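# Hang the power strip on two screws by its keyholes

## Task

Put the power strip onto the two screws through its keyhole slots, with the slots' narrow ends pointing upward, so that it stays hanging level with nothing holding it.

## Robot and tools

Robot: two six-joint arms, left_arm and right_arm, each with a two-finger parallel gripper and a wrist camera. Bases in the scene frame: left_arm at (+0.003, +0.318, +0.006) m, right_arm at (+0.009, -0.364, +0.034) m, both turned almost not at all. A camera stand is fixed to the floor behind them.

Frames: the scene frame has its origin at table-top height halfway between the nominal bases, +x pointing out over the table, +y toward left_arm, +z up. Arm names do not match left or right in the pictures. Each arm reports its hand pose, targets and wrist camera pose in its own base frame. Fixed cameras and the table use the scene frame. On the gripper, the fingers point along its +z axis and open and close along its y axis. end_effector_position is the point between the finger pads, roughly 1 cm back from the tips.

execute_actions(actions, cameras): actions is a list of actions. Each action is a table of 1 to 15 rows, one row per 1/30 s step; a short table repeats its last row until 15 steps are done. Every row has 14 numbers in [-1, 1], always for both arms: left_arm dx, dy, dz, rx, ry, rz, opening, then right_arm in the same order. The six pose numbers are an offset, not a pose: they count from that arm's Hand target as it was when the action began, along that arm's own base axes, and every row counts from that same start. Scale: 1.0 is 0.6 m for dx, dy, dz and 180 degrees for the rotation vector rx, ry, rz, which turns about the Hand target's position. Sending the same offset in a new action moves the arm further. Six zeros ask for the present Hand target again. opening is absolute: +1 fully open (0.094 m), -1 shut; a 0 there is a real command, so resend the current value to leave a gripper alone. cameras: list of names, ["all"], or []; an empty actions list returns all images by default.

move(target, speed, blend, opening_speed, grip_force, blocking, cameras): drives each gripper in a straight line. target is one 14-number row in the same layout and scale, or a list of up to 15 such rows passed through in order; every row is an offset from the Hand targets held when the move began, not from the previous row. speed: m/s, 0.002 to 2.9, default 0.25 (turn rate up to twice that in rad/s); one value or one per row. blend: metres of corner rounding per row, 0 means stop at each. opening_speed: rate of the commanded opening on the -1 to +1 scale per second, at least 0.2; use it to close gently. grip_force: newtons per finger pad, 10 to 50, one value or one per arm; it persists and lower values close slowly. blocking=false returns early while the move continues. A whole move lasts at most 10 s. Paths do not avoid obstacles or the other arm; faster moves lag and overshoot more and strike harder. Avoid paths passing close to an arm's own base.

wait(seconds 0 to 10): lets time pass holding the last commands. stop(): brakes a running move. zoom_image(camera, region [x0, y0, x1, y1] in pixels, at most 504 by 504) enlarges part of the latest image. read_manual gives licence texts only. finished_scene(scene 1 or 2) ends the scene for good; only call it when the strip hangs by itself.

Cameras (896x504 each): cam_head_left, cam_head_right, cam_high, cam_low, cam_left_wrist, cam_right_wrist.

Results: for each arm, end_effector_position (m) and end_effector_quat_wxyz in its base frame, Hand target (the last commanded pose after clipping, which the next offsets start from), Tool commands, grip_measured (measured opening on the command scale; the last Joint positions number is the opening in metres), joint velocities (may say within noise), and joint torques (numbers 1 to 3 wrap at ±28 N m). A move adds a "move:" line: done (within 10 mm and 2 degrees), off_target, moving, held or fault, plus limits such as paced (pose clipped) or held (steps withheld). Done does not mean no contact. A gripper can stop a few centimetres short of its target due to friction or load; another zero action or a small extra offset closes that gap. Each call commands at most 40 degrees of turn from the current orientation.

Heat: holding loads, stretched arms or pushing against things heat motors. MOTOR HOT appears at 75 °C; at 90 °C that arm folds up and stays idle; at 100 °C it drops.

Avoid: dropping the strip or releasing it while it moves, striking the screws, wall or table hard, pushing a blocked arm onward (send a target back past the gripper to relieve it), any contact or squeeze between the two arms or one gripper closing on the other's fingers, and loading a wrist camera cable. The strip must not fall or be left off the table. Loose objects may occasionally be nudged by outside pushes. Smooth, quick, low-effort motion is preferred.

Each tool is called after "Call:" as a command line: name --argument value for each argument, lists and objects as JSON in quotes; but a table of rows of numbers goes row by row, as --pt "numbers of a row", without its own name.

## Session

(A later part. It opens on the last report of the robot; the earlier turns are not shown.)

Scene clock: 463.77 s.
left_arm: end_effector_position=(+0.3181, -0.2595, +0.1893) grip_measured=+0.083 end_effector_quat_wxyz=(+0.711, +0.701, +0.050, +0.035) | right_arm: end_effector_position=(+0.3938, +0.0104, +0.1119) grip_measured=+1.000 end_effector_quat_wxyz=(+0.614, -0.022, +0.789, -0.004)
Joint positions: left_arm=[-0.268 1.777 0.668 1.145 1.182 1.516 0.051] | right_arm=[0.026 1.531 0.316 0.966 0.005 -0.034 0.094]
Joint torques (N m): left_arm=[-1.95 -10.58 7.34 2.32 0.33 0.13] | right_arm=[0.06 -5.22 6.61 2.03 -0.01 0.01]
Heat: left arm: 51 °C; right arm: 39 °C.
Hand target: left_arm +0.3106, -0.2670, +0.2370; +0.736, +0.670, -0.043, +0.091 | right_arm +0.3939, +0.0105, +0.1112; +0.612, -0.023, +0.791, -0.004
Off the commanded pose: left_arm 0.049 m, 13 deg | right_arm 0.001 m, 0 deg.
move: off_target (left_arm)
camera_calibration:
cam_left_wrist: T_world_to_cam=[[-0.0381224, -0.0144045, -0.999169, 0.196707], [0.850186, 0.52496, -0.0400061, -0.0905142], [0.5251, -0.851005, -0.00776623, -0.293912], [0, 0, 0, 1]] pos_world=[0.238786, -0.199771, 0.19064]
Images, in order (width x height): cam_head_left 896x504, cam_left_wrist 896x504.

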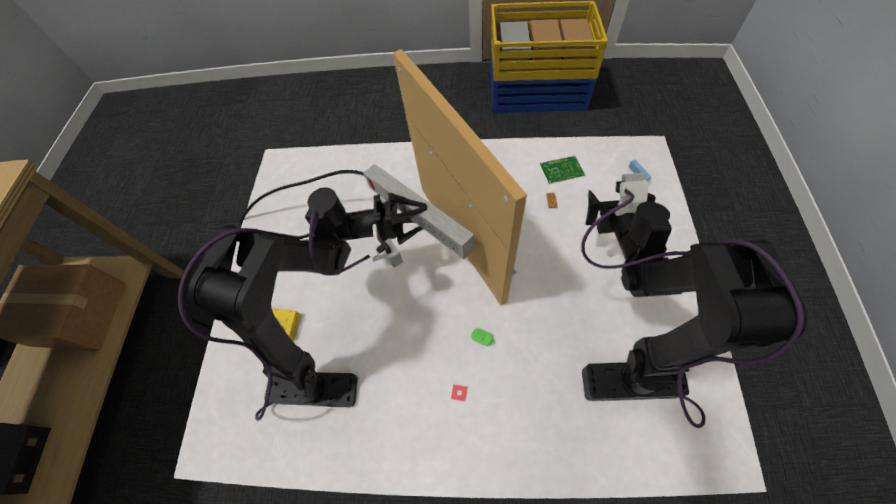

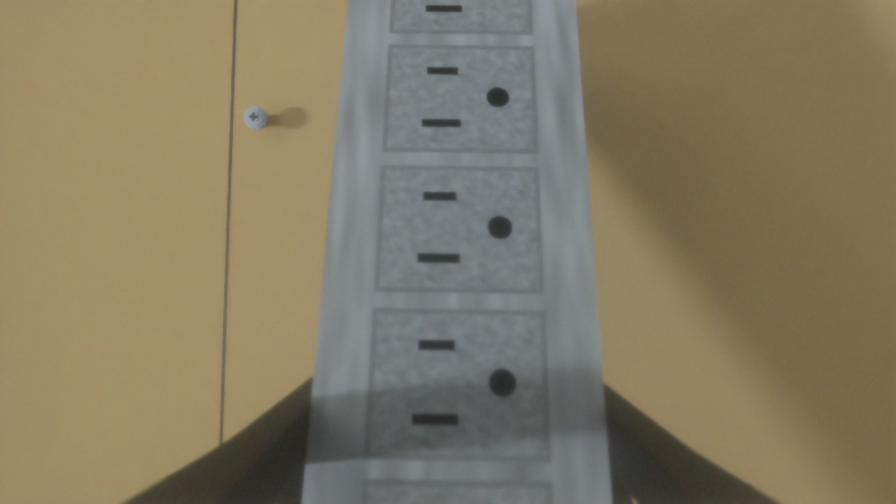

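Call:
move --target '[-0.0175,0.0075,0.128,0.0081,-0.0146,0,-0.1,0,0,0,0,0,0,1]' --speed 0.12 --cameras '["cam_left_wrist","cam_head_left","cam_head_right"]'

Call:
zoom_image --camera "cam_head_left" --region '[340, 110, 540, 310]'

Scene clock: 496.90 s.
left_arm: end_effector_position=(+0.3127, -0.2583, +0.2704) grip_measured=+0.083 end_effector_quat_wxyz=(+0.713, +0.698, +0.018, +0.063) | right_arm: end_effector_position=(+0.3938, +0.0104, +0.1119) grip_measured=+1.000 end_effector_quat_wxyz=(+0.614, -0.022, +0.789, -0.004)
Joint positions: left_arm=[-0.268 1.538 0.795 0.811 1.187 1.57 0.051] | right_arm=[0.026 1.531 0.316 0.966 0.005 -0.034 0.094]
Joint torques (N m): left_arm=[-1.36 -9.76 9.22 1.66 0.44 0.32] | right_arm=[0.18 -5.18 6.63 2.01 0.01 0.01]
Heat: left arm: 54 °C; right arm: 39 °C.
Hand target: left_arm +0.3002, -0.2625, +0.3139; +0.726, +0.677, -0.061, +0.106 | right_arm +0.3939, +0.0105, +0.1112; +0.612, -0.023, +0.791, -0.004
Off the commanded pose: left_arm 0.045 m, 11 deg | right_arm 0.001 m, 0 deg.
move: off_target (left_arm)
camera_calibration:
cam_left_wrist: T_world_to_cam=[[0.0469075, -0.0165041, -0.998763, 0.250267], [0.852628, 0.521572, 0.0314255, -0.104191], [0.520408, -0.853048, 0.0385375, -0.301087], [0, 0, 0, 1]] pos_world=[0.233785, -0.198368, 0.264835]
Images, in order (width x height): cam_head_left 896x504, cam_head_right 896x504, cam_left_wrist 896x504.

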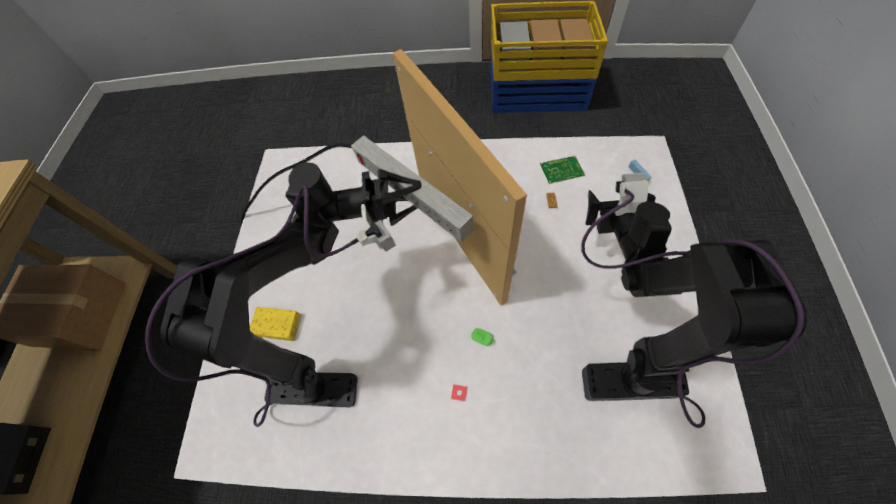

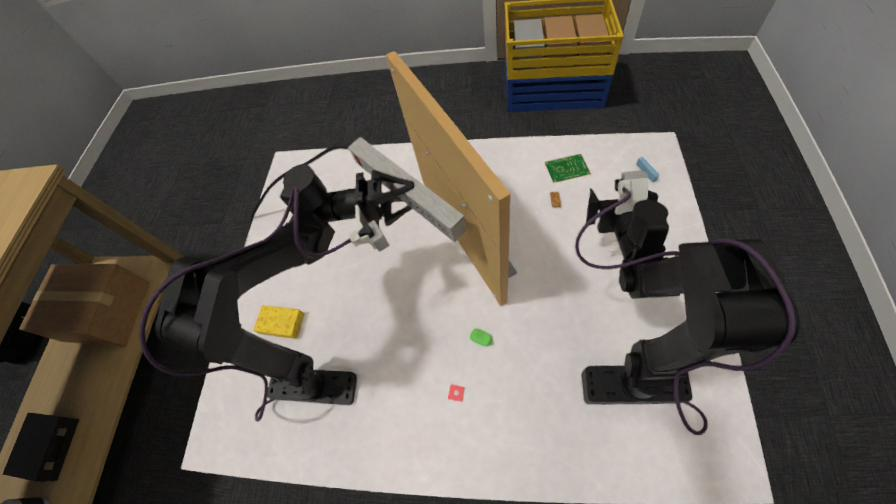

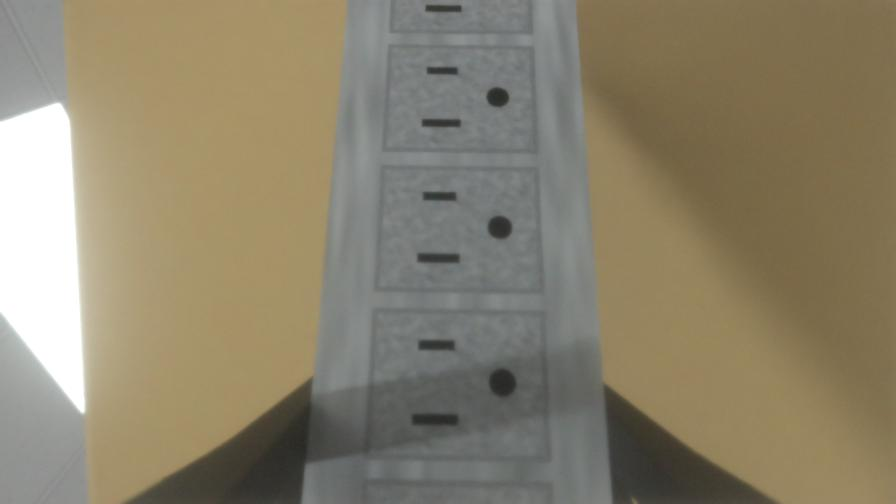

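Scaled by 2.520 from the camera's 896x504 image, which has a finer 1280x720 frame.

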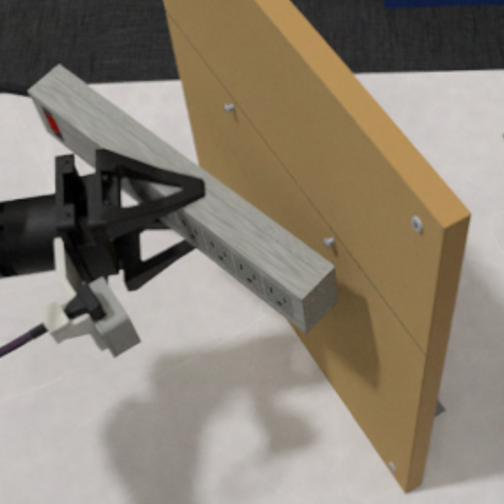

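Call:
move --target '[0.0297,-0.0637,-0.01,0.0067,0.0107,0,-0.1,0,0,0,0,0,0,1]' --speed 0.06 --cameras '["cam_left_wrist","cam_head_left","cam_head_right","cam_low"]'

Call:
zoom_image --camera "cam_head_left" --region '[340, 110, 540, 310]'

Call:
zoom_image --camera "cam_low" --region '[420, 80, 620, 260]'

Scene clock: 510.53 s.
left_arm: end_effector_position=(+0.3174, -0.2862, +0.2809) grip_measured=+0.083 end_effector_quat_wxyz=(+0.710, +0.702, +0.002, +0.053) | right_arm: end_effector_position=(+0.3938, +0.0104, +0.1119) grip_measured=+1.000 end_effector_quat_wxyz=(+0.614, -0.022, +0.789, -0.004)
Joint positions: left_arm=[-0.34 1.58 0.905 0.707 1.153 1.612 0.051] | right_arm=[0.026 1.531 0.316 0.966 0.005 -0.034 0.094]
Joint torques (N m): left_arm=[-3.51 -5.81 9.77 1.61 -0.23 0.44] | right_arm=[-0.05 -5.33 6.63 2.05 0 -0.01]
Heat: left arm: 50 °C; right arm: 39 °C.
Hand target: left_arm +0.3179, -0.3008, +0.3079; +0.720, +0.686, -0.051, +0.093 | right_arm +0.3939, +0.0105, +0.1112; +0.612, -0.023, +0.791, -0.004
Off the commanded pose: left_arm 0.031 m, 8 deg | right_arm 0.001 m, 0 deg.
move: off_target (left_arm)
camera_calibration:
cam_left_wrist: T_world_to_cam=[[0.0539462, -0.00528252, -0.99853, 0.261093], [0.871217, 0.488879, 0.0444817, -0.112935], [0.487926, -0.872335, 0.0309754, -0.320755], [0, 0, 0, 1]] pos_world=[0.240811, -0.223215, 0.275668]
Images, in order (width x height): cam_head_left 896x504, cam_head_right 896x504, cam_low 896x504, cam_left_wrist 896x504.

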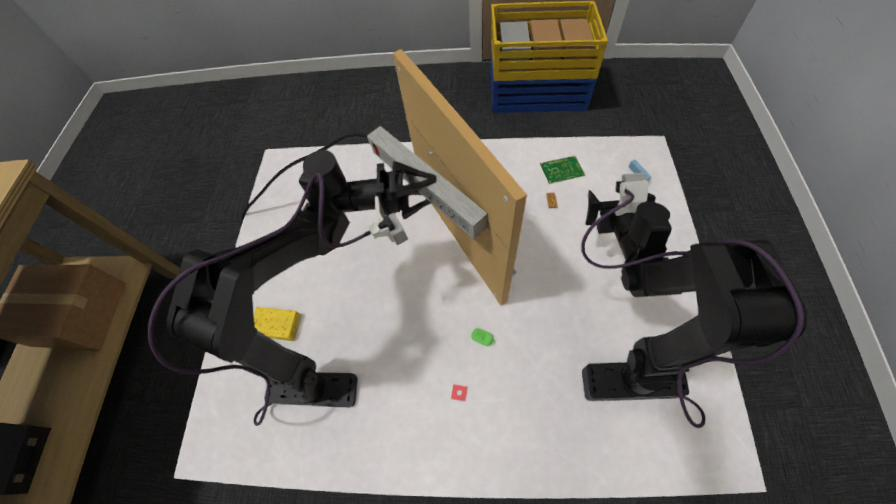

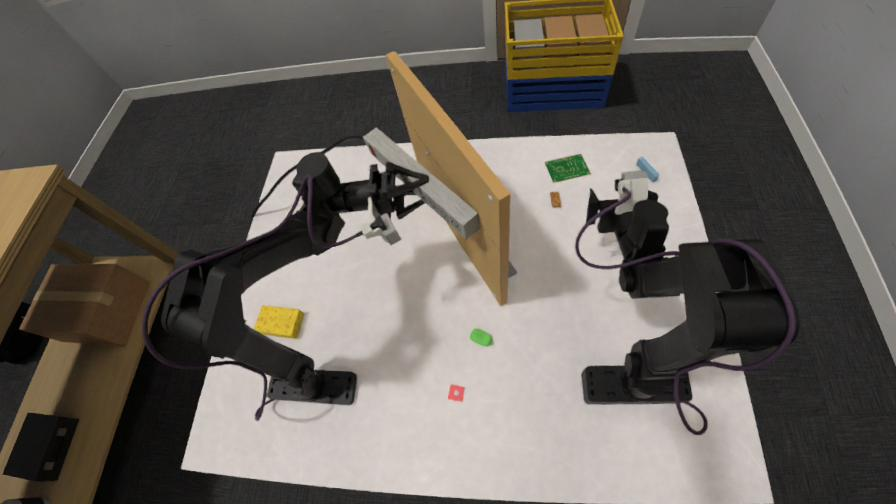

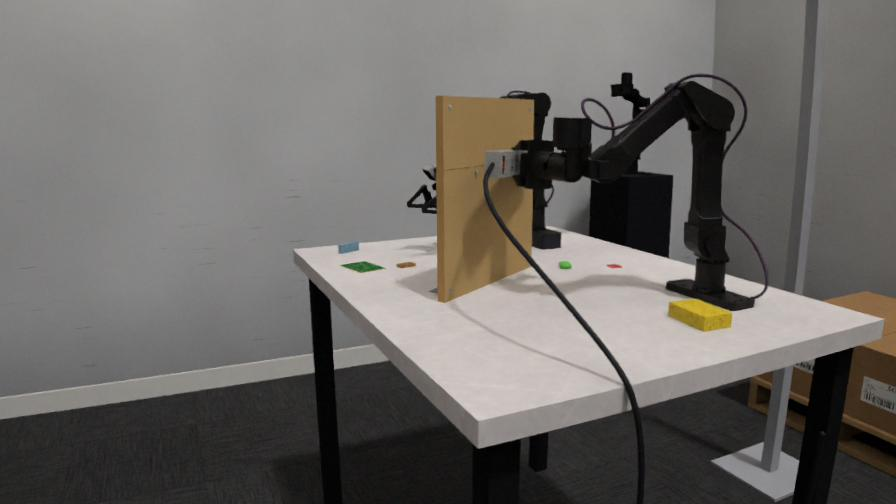

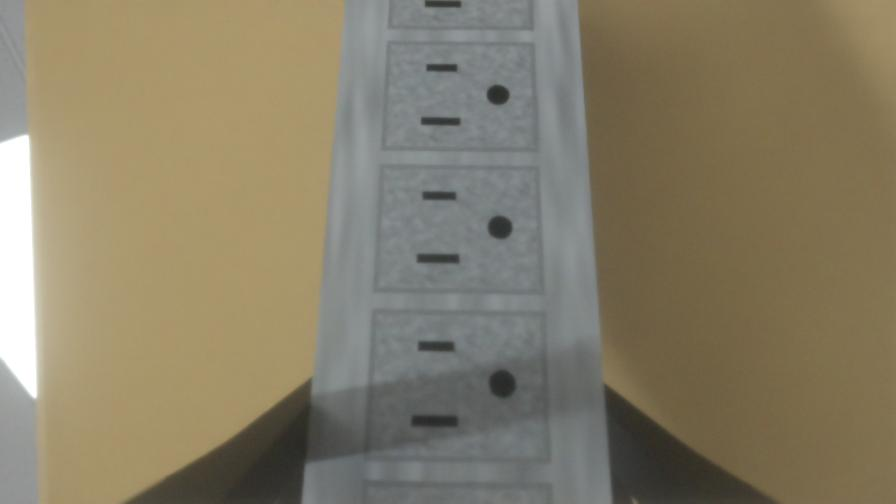

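Scaled by 2.520 from the camera's 896x504 image, which has a finer 1280x720 frame.

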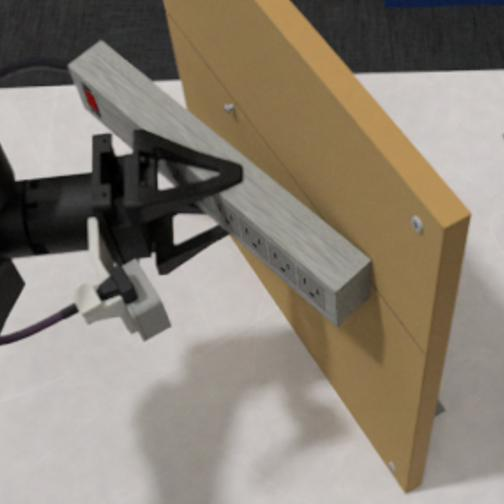

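Scaled by 2.520 from the camera's 896x504 image, which has a finer 1280x720 frame.

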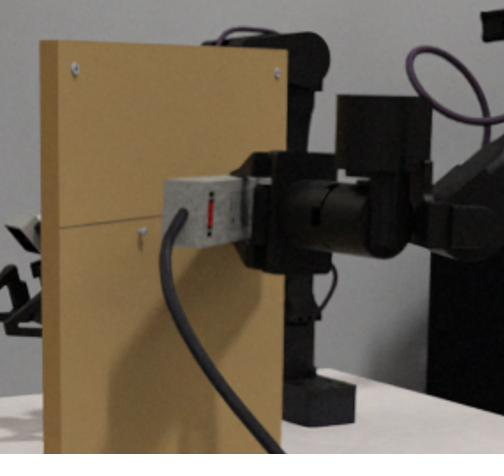

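Call:
move --target '[0.003,0.0168,-0.0275,0.0068,0.0164,0,-0.1,0,0,0,0,0,0,1]' --speed 0.06 --cameras '["cam_left_wrist","cam_head_left","cam_low"]'

Call:
zoom_image --camera "cam_low" --region '[420, 80, 620, 260]'

Scene clock: 524.00 s.
left_arm: end_effector_position=(+0.3178, -0.2864, +0.2732) grip_measured=+0.083 end_effector_quat_wxyz=(+0.706, +0.707, +0.007, +0.040) | right_arm: end_effector_position=(+0.3938, +0.0104, +0.1119) grip_measured=+1.000 end_effector_quat_wxyz=(+0.614, -0.022, +0.789, -0.004)
Joint positions: left_arm=[-0.338 1.593 0.906 0.684 1.165 1.62 0.051] | right_arm=[0.026 1.531 0.316 0.966 0.005 -0.034 0.094]
Joint torques (N m): left_arm=[-0.92 -6.24 7.84 1.58 0 0.4] | right_arm=[-0.13 -5.22 6.67 2 -0.01 0.02]
Heat: left arm: 47 °C; right arm: 39 °C.
Hand target: left_arm +0.3198, -0.2907, +0.2913; +0.713, +0.696, -0.033, +0.075 | right_arm +0.3939, +0.0105, +0.1112; +0.612, -0.023, +0.791, -0.004
Off the commanded pose: left_arm 0.019 m, 6 deg | right_arm 0.001 m, 0 deg.
move: off_target (left_arm)
camera_calibration:
cam_left_wrist: T_world_to_cam=[[0.0288439, 0.00671049, -0.999561, 0.264936], [0.876714, 0.480166, 0.0285225, -0.112702], [0.480147, -0.877152, 0.00796668, -0.31355], [0, 0, 0, 1]] pos_world=[0.241716, -0.222694, 0.270533]
Images, in order (width x height): cam_head_left 896x504, cam_low 896x504, cam_left_wrist 896x504.

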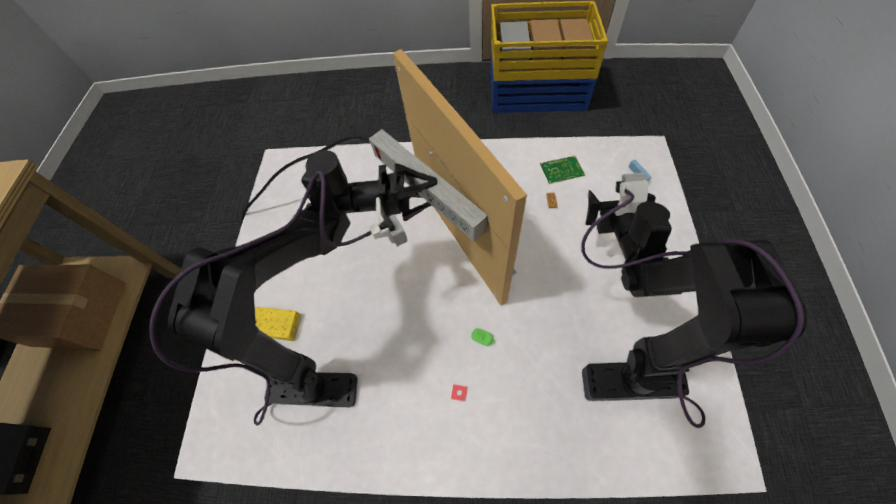

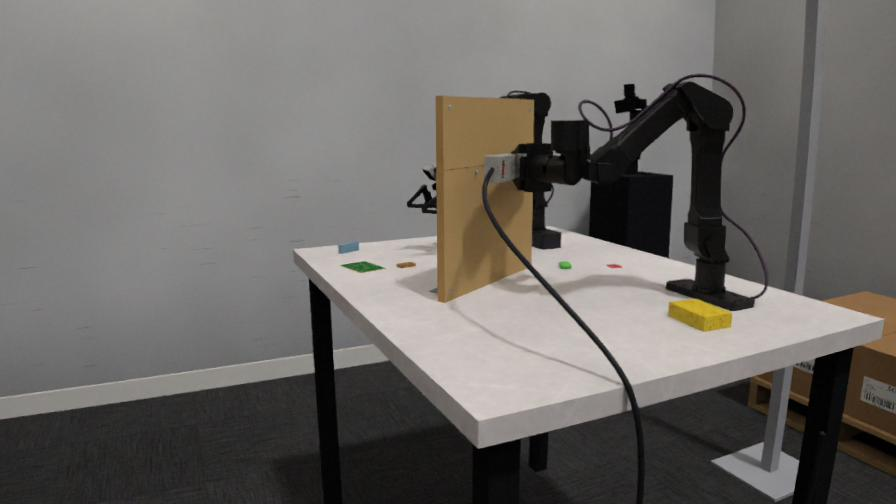

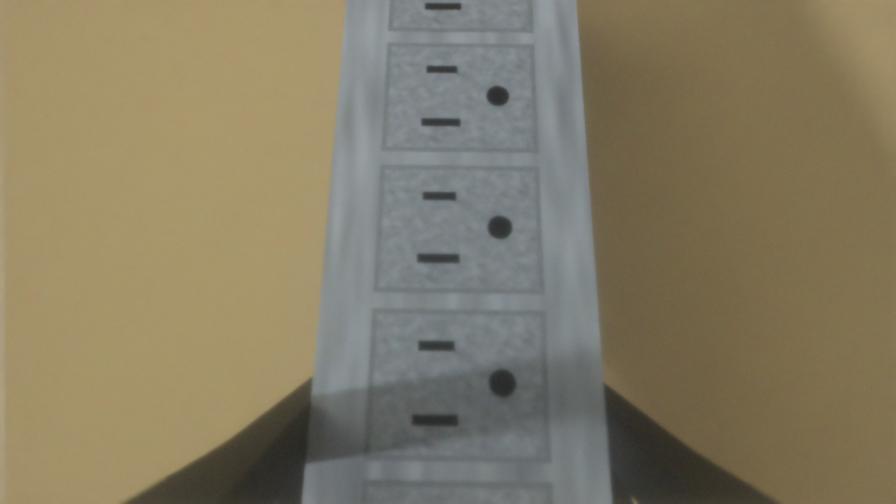

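Scaled by 2.520 from the camera's 896x504 image, which has a finer 1280x720 frame.

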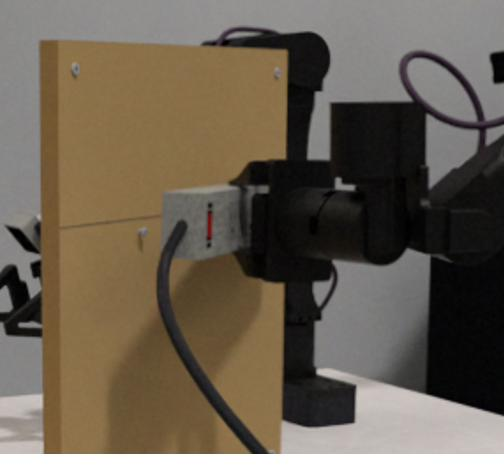

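Call:
move --target '[-0.001,0.022,-0.018,-0.0054,0.0097,0,-0.1,0,0,0,0,0,0,1]' --speed 0.06 --cameras '["cam_left_wrist","cam_head_left","cam_low"]'

Call:
zoom_image --camera "cam_low" --region '[420, 80, 620, 260]'

Call:
zoom_image --camera "cam_head_left" --region '[340, 110, 540, 310]'

Scene clock: 532.33 s.
left_arm: end_effector_position=(+0.3248, -0.2773, +0.2734) grip_measured=+0.083 end_effector_quat_wxyz=(+0.711, +0.701, +0.012, +0.051) | right_arm: end_effector_position=(+0.3938, +0.0104, +0.1119) grip_measured=+1.000 end_effector_quat_wxyz=(+0.614, -0.022, +0.789, -0.004)
Joint positions: left_arm=[-0.309 1.606 0.89 0.761 1.172 1.584 0.051] | right_arm=[0.026 1.531 0.316 0.966 0.005 -0.034 0.094]
Joint torques (N m): left_arm=[-0.09 -6.46 4.98 1.74 0.29 0.12] | right_arm=[0.03 -5.27 6.65 2.03 0 -0.01]
Heat: left arm: 46 °C; right arm: 39 °C.
Hand target: left_arm +0.3191, -0.2775, +0.2805; +0.720, +0.691, -0.021, +0.065 | right_arm +0.3939, +0.0105, +0.1112; +0.612, -0.023, +0.791, -0.004
Off the commanded pose: left_arm 0.009 m, 4 deg | right_arm 0.001 m, 0 deg.
move: off_target (left_arm)
camera_calibration:
cam_left_wrist: T_world_to_cam=[[0.0391219, -0.0105769, -0.999178, 0.256687], [0.866119, 0.499017, 0.0286297, -0.114671], [0.498305, -0.866527, 0.0286834, -0.31744], [0, 0, 0, 1]] pos_world=[0.247459, -0.215133, 0.268865]
Images, in order (width x height): cam_head_left 896x504, cam_low 896x504, cam_left_wrist 896x504.

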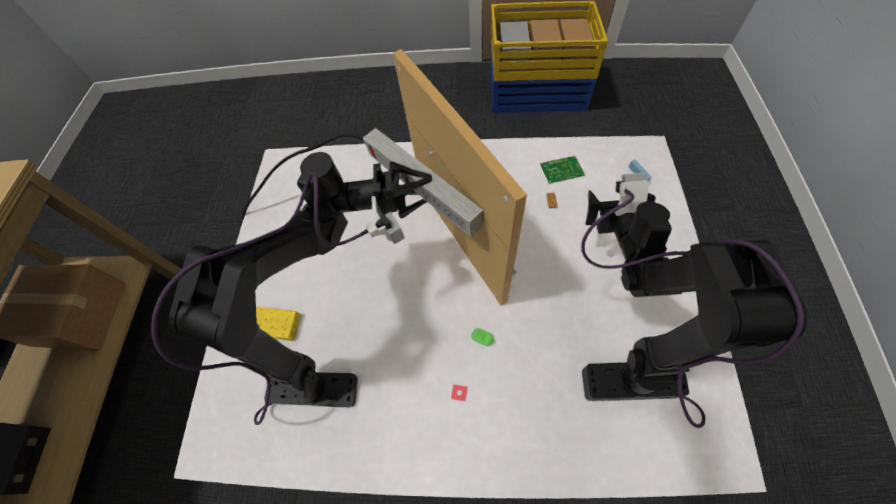

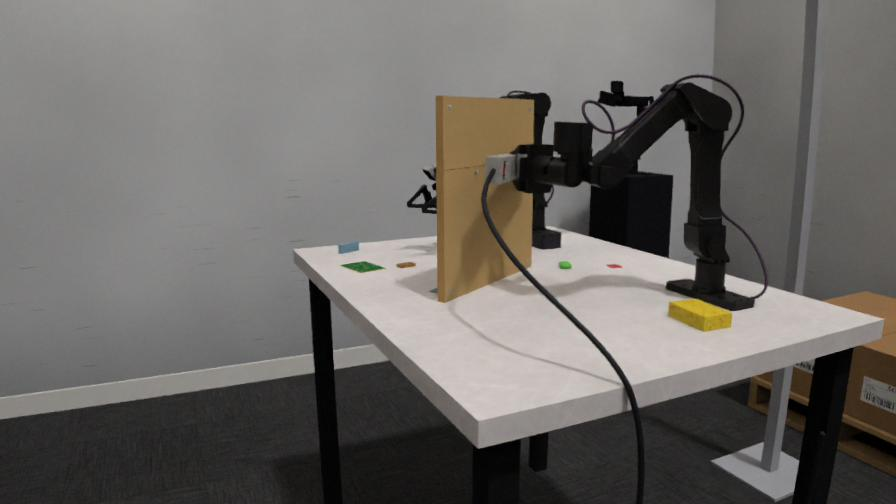

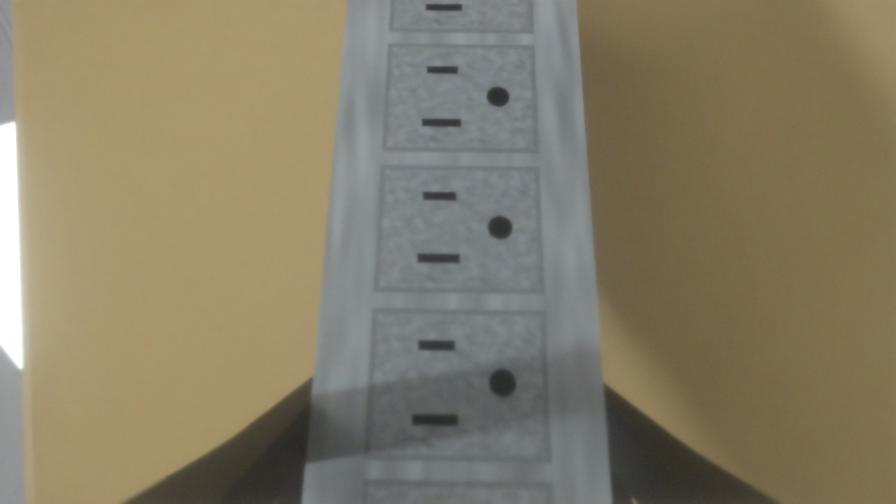

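Scaled by 2.520 from the camera's 896x504 image, which has a finer 1280x720 frame.

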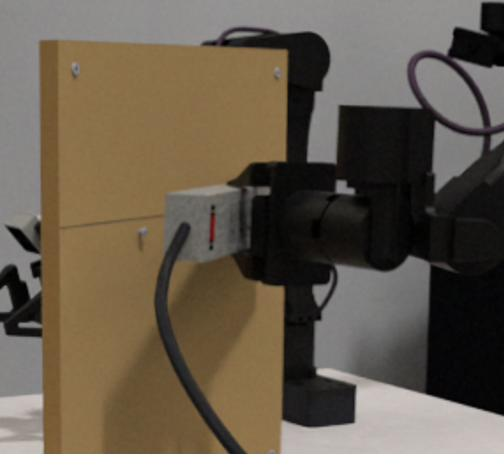

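Scaled by 2.520 from the camera's 896x504 image, which has a finer 1280x720 frame.

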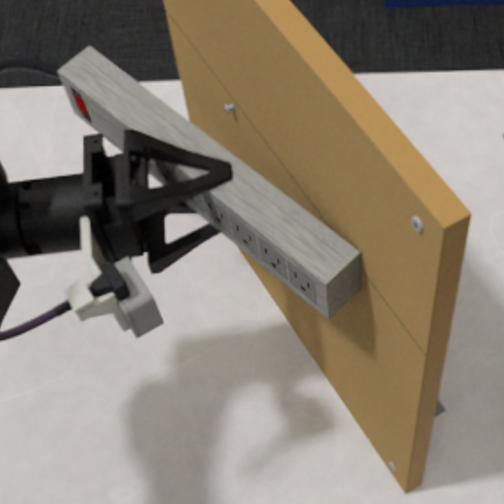

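Call:
move --target '[0.011,-0.034,-0.02,0.006,0.0173,0,-0.1,0,0,0,0,0,0,1]' --speed 0.06 --cameras '["cam_left_wrist","cam_head_left","cam_low"]'

Call:
zoom_image --camera "cam_low" --region '[420, 80, 620, 260]'

Call:
zoom_image --camera "cam_head_left" --region '[340, 110, 540, 310]'

Scene clock: 541.97 s.
left_arm: end_effector_position=(+0.3225, -0.2868, +0.2567) grip_measured=+0.083 end_effector_quat_wxyz=(+0.707, +0.707, +0.020, +0.019) | right_arm: end_effector_position=(+0.3938, +0.0104, +0.1119) grip_measured=+1.000 end_effector_quat_wxyz=(+0.614, -0.022, +0.789, -0.004)
Joint positions: left_arm=[-0.332 1.65 0.89 0.76 1.183 1.568 0.051] | right_arm=[0.026 1.531 0.316 0.966 0.005 -0.034 0.094]
Joint torques (N m): left_arm=[-2.82 -6.01 7.36 1.47 -0.4 0.23] | right_arm=[0.02 -5.27 6.65 2.03 0.01 0.02]
Heat: left arm: 47 °C; right arm: 39 °C.
Hand target: left_arm +0.3257, -0.2978, +0.2685; +0.713, +0.699, -0.002, +0.046 | right_arm +0.3939, +0.0105, +0.1112; +0.612, -0.023, +0.791, -0.004
Off the commanded pose: left_arm 0.016 m, 4 deg | right_arm 0.001 m, 0 deg.
move: off_target (left_arm)
camera_calibration:
cam_left_wrist: T_world_to_cam=[[-0.0200415, 0.00219239, -0.999797, 0.262956], [0.882805, 0.469444, -0.0166669, -0.10964], [0.469312, -0.882959, -0.0113438, -0.309277], [0, 0, 0, 1]] pos_world=[0.247208, -0.222186, 0.257567]
Images, in order (width x height): cam_head_left 896x504, cam_low 896x504, cam_left_wrist 896x504.

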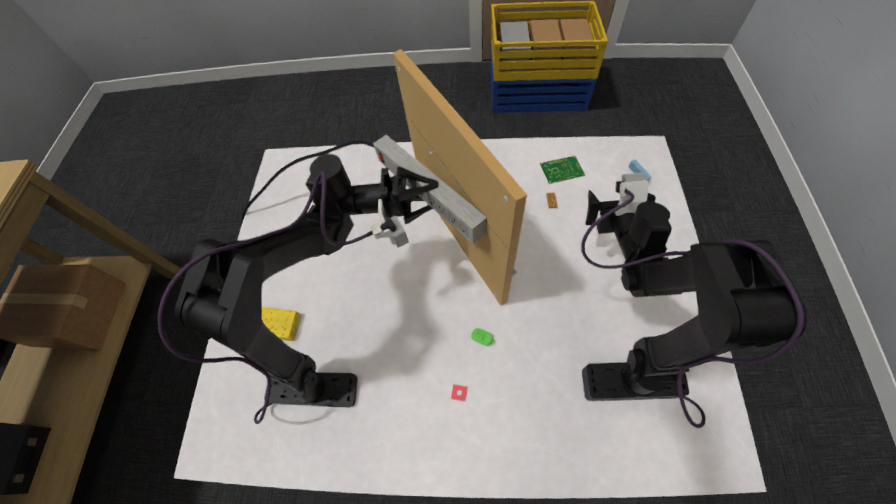

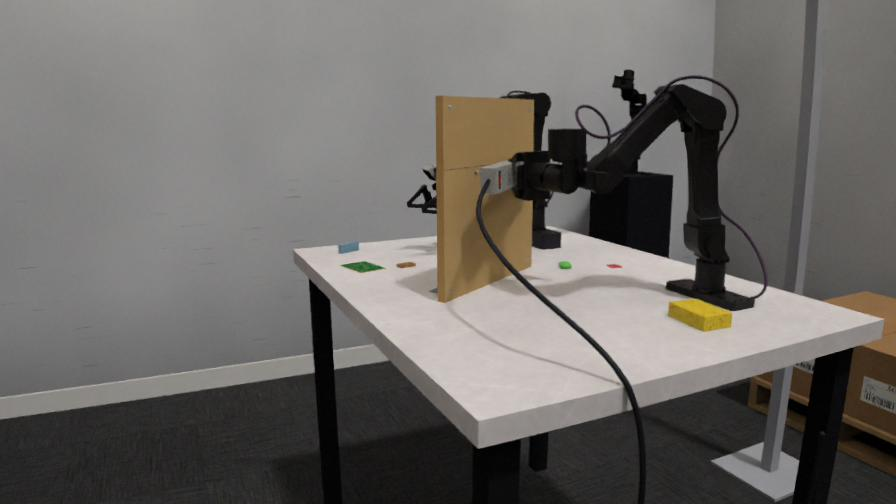

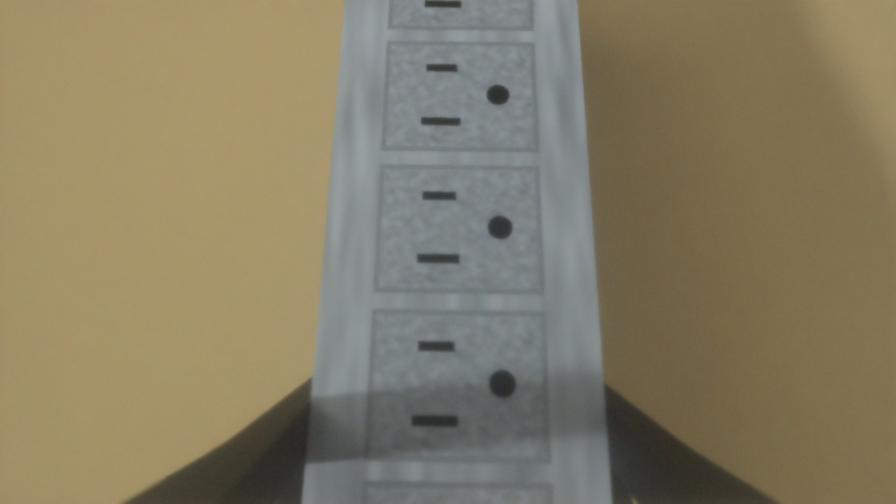

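Scaled by 2.520 from the camera's 896x504 image, which has a finer 1280x720 frame.

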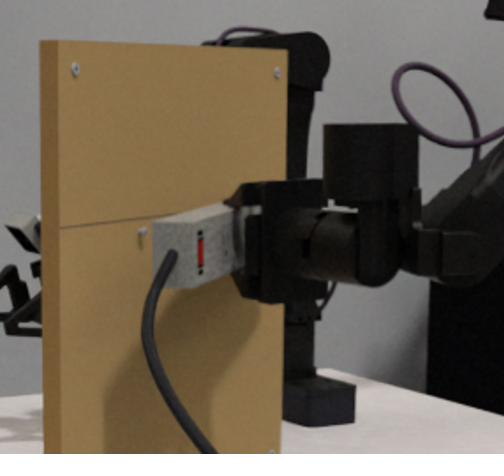

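Scaled by 2.520 from the camera's 896x504 image, which has a finer 1280x720 frame.

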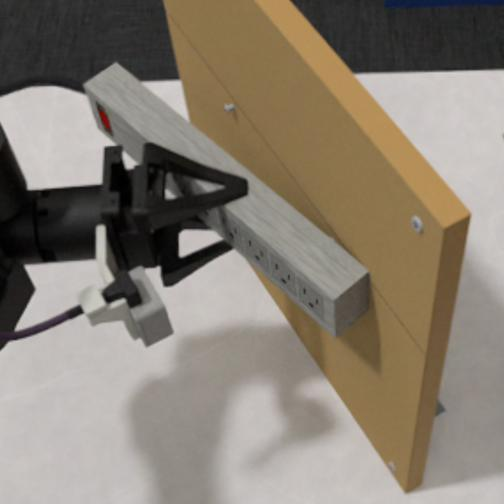

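Call:
move --target '[0.0163,-0.0213,0.025,0.002,-0.004,-0.072,-0.1,0,0,0,0,0,0,1]' --speed 0.06 --cameras '["cam_left_wrist","cam_head_left","cam_low"]'

Call:
zoom_image --camera "cam_low" --region '[420, 80, 620, 260]'

Call:
zoom_image --camera "cam_head_left" --region '[340, 110, 540, 310]'

Scene clock: 553.47 s.
left_arm: end_effector_position=(+0.3312, -0.3010, +0.2565) grip_measured=+0.083 end_effector_quat_wxyz=(+0.700, +0.709, -0.035, -0.074) | right_arm: end_effector_position=(+0.3938, +0.0104, +0.1119) grip_measured=+1.000 end_effector_quat_wxyz=(+0.614, -0.022, +0.789, -0.004)
Joint positions: left_arm=[-0.332 1.814 1.109 0.655 1.392 1.565 0.051] | right_arm=[0.026 1.531 0.316 0.966 0.005 -0.034 0.094]
Joint torques (N m): left_arm=[-1.81 -8.14 10.14 1.54 -0.06 0.23] | right_arm=[0.1 -5.18 6.64 2.05 0.03 0]
Heat: left arm: 46 °C; right arm: 39 °C.
Hand target: left_arm +0.3356, -0.3106, +0.2836; +0.712, +0.696, -0.086, -0.031 | right_arm +0.3939, +0.0105, +0.1112; +0.612, -0.023, +0.791, -0.004
Off the commanded pose: left_arm 0.029 m, 8 deg | right_arm 0.001 m, 0 deg.
move: off_target (left_arm)
camera_calibration:
cam_left_wrist: T_world_to_cam=[[-0.0702572, 0.0236556, -0.997248, 0.285426], [0.959025, 0.276678, -0.0610013, -0.182608], [0.274473, -0.960672, -0.0421249, -0.276792], [0, 0, 0, 1]] pos_world=[0.271151, -0.222134, 0.261842]
Images, in order (width x height): cam_head_left 896x504, cam_low 896x504, cam_left_wrist 896x504.

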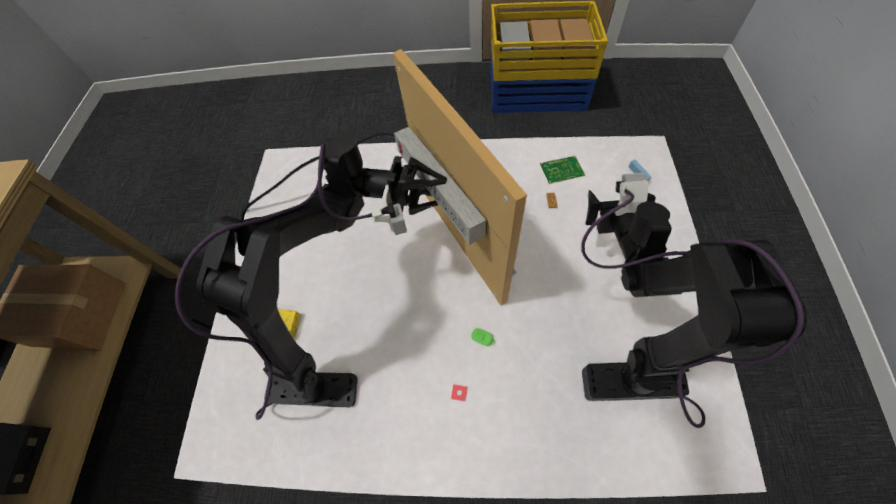

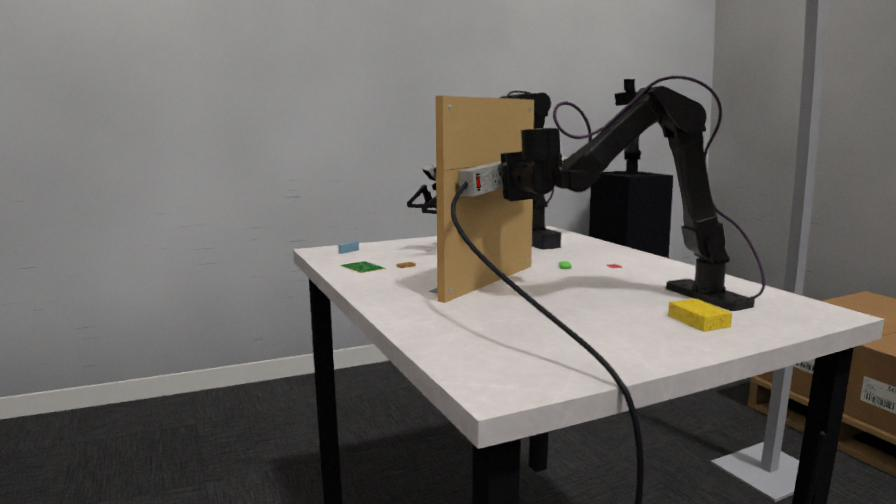

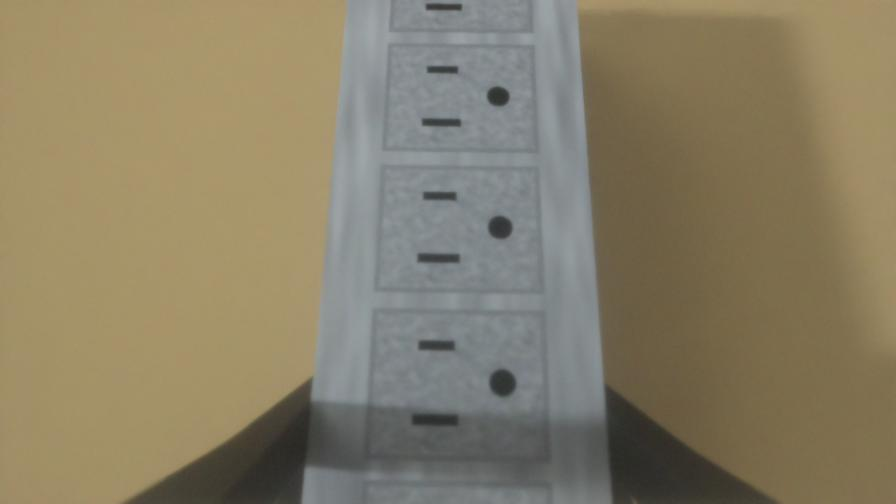

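Scaled by 2.520 from the camera's 896x504 image, which has a finer 1280x720 frame.

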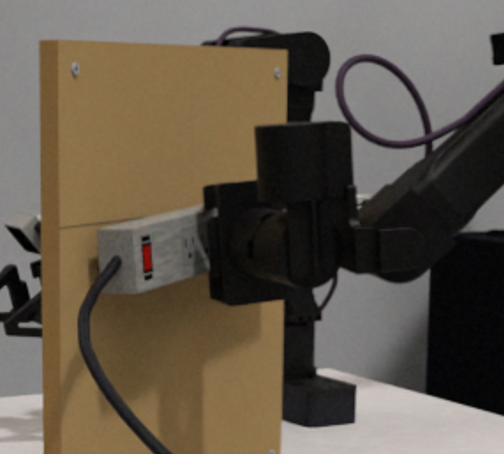

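Scaled by 2.520 from the camera's 896x504 image, which has a finer 1280x720 frame.

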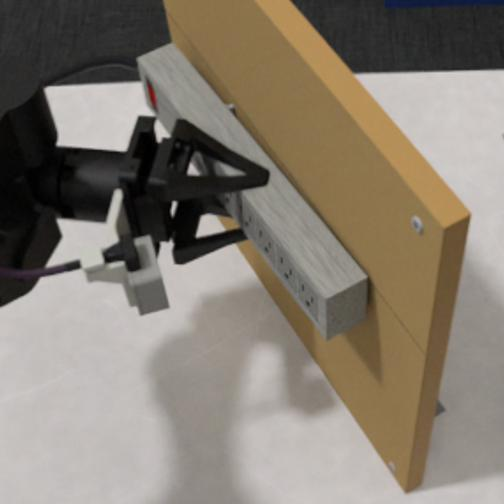

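Call:
move --target '[-0.002,0.0105,0.033,-0.002,-0.0195,0,-0.1,0,0,0,0,0,0,1]' --speed 0.06 --cameras '["cam_left_wrist","cam_head_left","cam_low","cam_head_right"]'

Call:
zoom_image --camera "cam_low" --region '[420, 120, 540, 220]'

Call:
zoom_image --camera "cam_head_left" --region '[380, 120, 500, 260]'

Scene clock: 564.10 s.
left_arm: end_effector_position=(+0.3324, -0.3013, +0.2612) grip_measured=+0.083 end_effector_quat_wxyz=(+0.699, +0.710, -0.047, -0.070) | right_arm: end_effector_position=(+0.3938, +0.0104, +0.1119) grip_measured=+1.000 end_effector_quat_wxyz=(+0.614, -0.022, +0.789, -0.004)
Joint positions: left_arm=[-0.331 1.814 1.141 0.593 1.405 1.616 0.051] | right_arm=[0.026 1.531 0.316 0.966 0.005 -0.034 0.094]
Joint torques (N m): left_arm=[-0.54 -11.54 10.07 1.5 0 0.3] | right_arm=[-0.03 -5.22 6.71 2.02 -0.03 0.01]
Heat: left arm: 46 °C; right arm: 39 °C.
Hand target: left_arm +0.3343, -0.3043, +0.3033; +0.711, +0.695, -0.108, -0.009 | right_arm +0.3939, +0.0105, +0.1112; +0.612, -0.023, +0.791, -0.004
Off the commanded pose: left_arm 0.042 m, 10 deg | right_arm 0.001 m, 0 deg.
move: off_target (left_arm)
camera_calibration:
cam_left_wrist: T_world_to_cam=[[-0.0472279, 0.0249025, -0.998574, 0.283183], [0.96361, 0.264454, -0.0389793, -0.1943], [0.263106, -0.964077, -0.0364859, -0.275975], [0, 0, 0, 1]] pos_world=[0.273214, -0.22173, 0.265136]
Images, in order (width x height): cam_head_left 896x504, cam_head_right 896x504, cam_low 896x504, cam_left_wrist 896x504.

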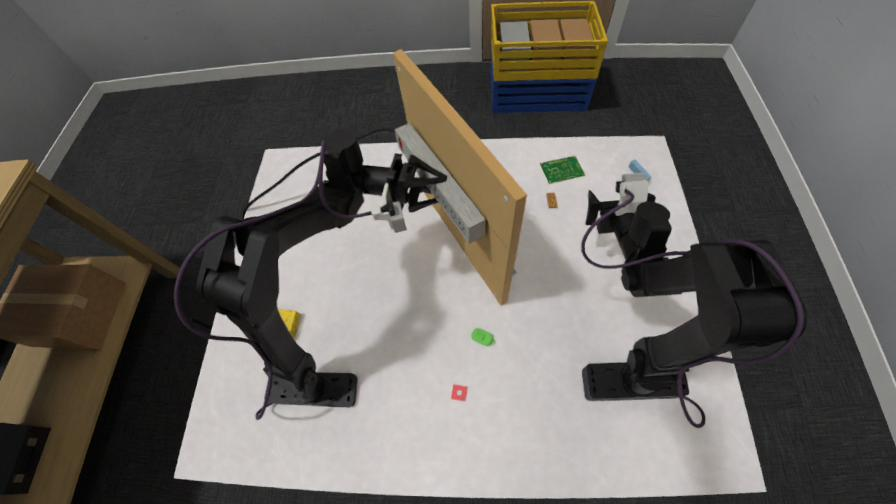

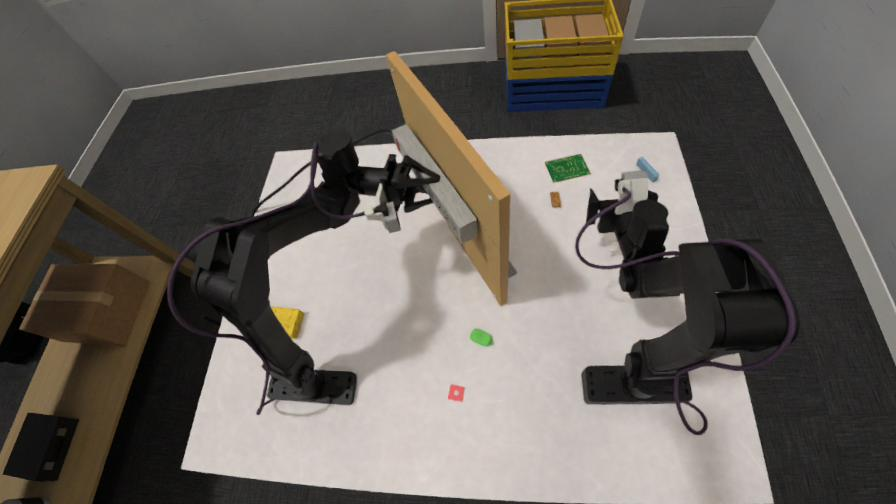

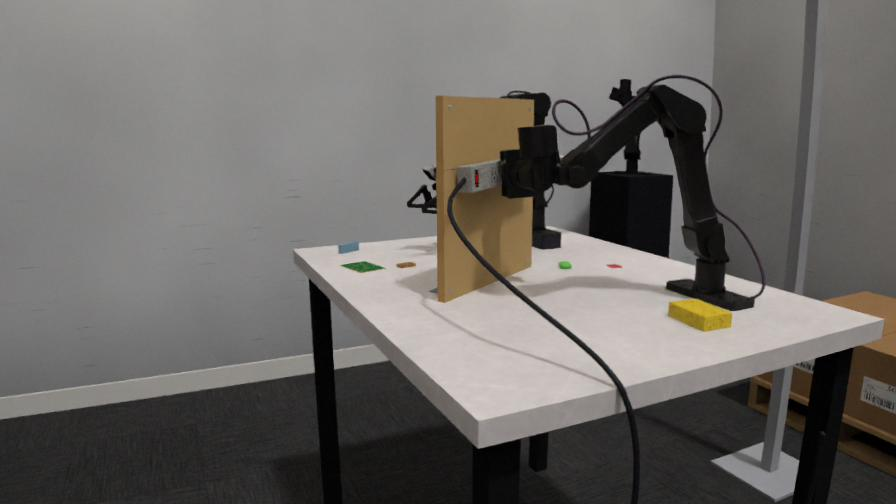

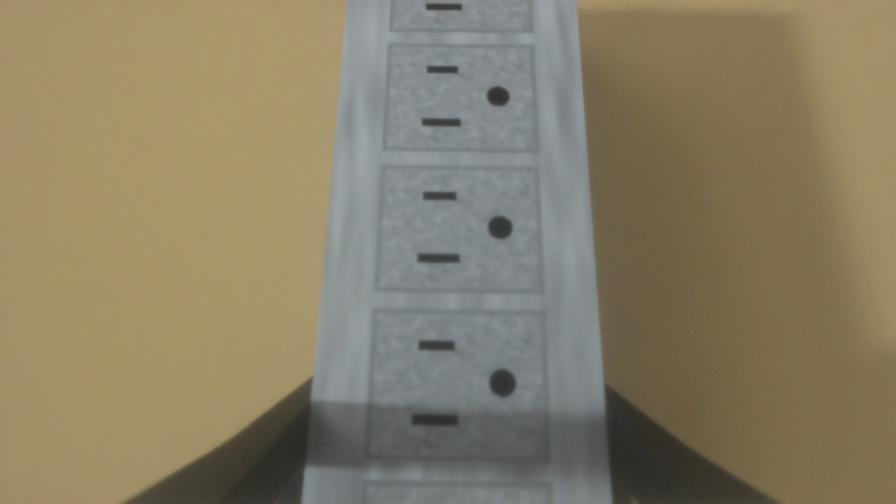

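Scaled by 4.200 from the camera's 896x504 image, which has a finer 1280x720 frame.

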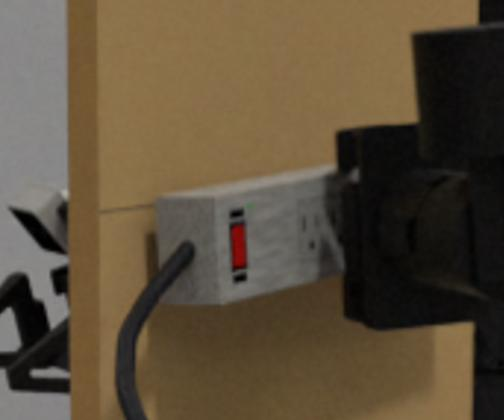

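Scaled by 3.600 from the camera's 896x504 image, which has a finer 1280x720 frame.

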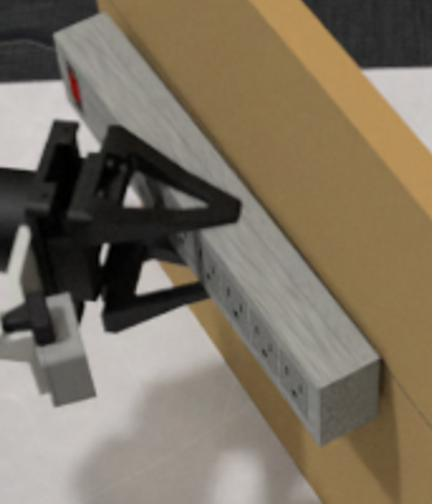

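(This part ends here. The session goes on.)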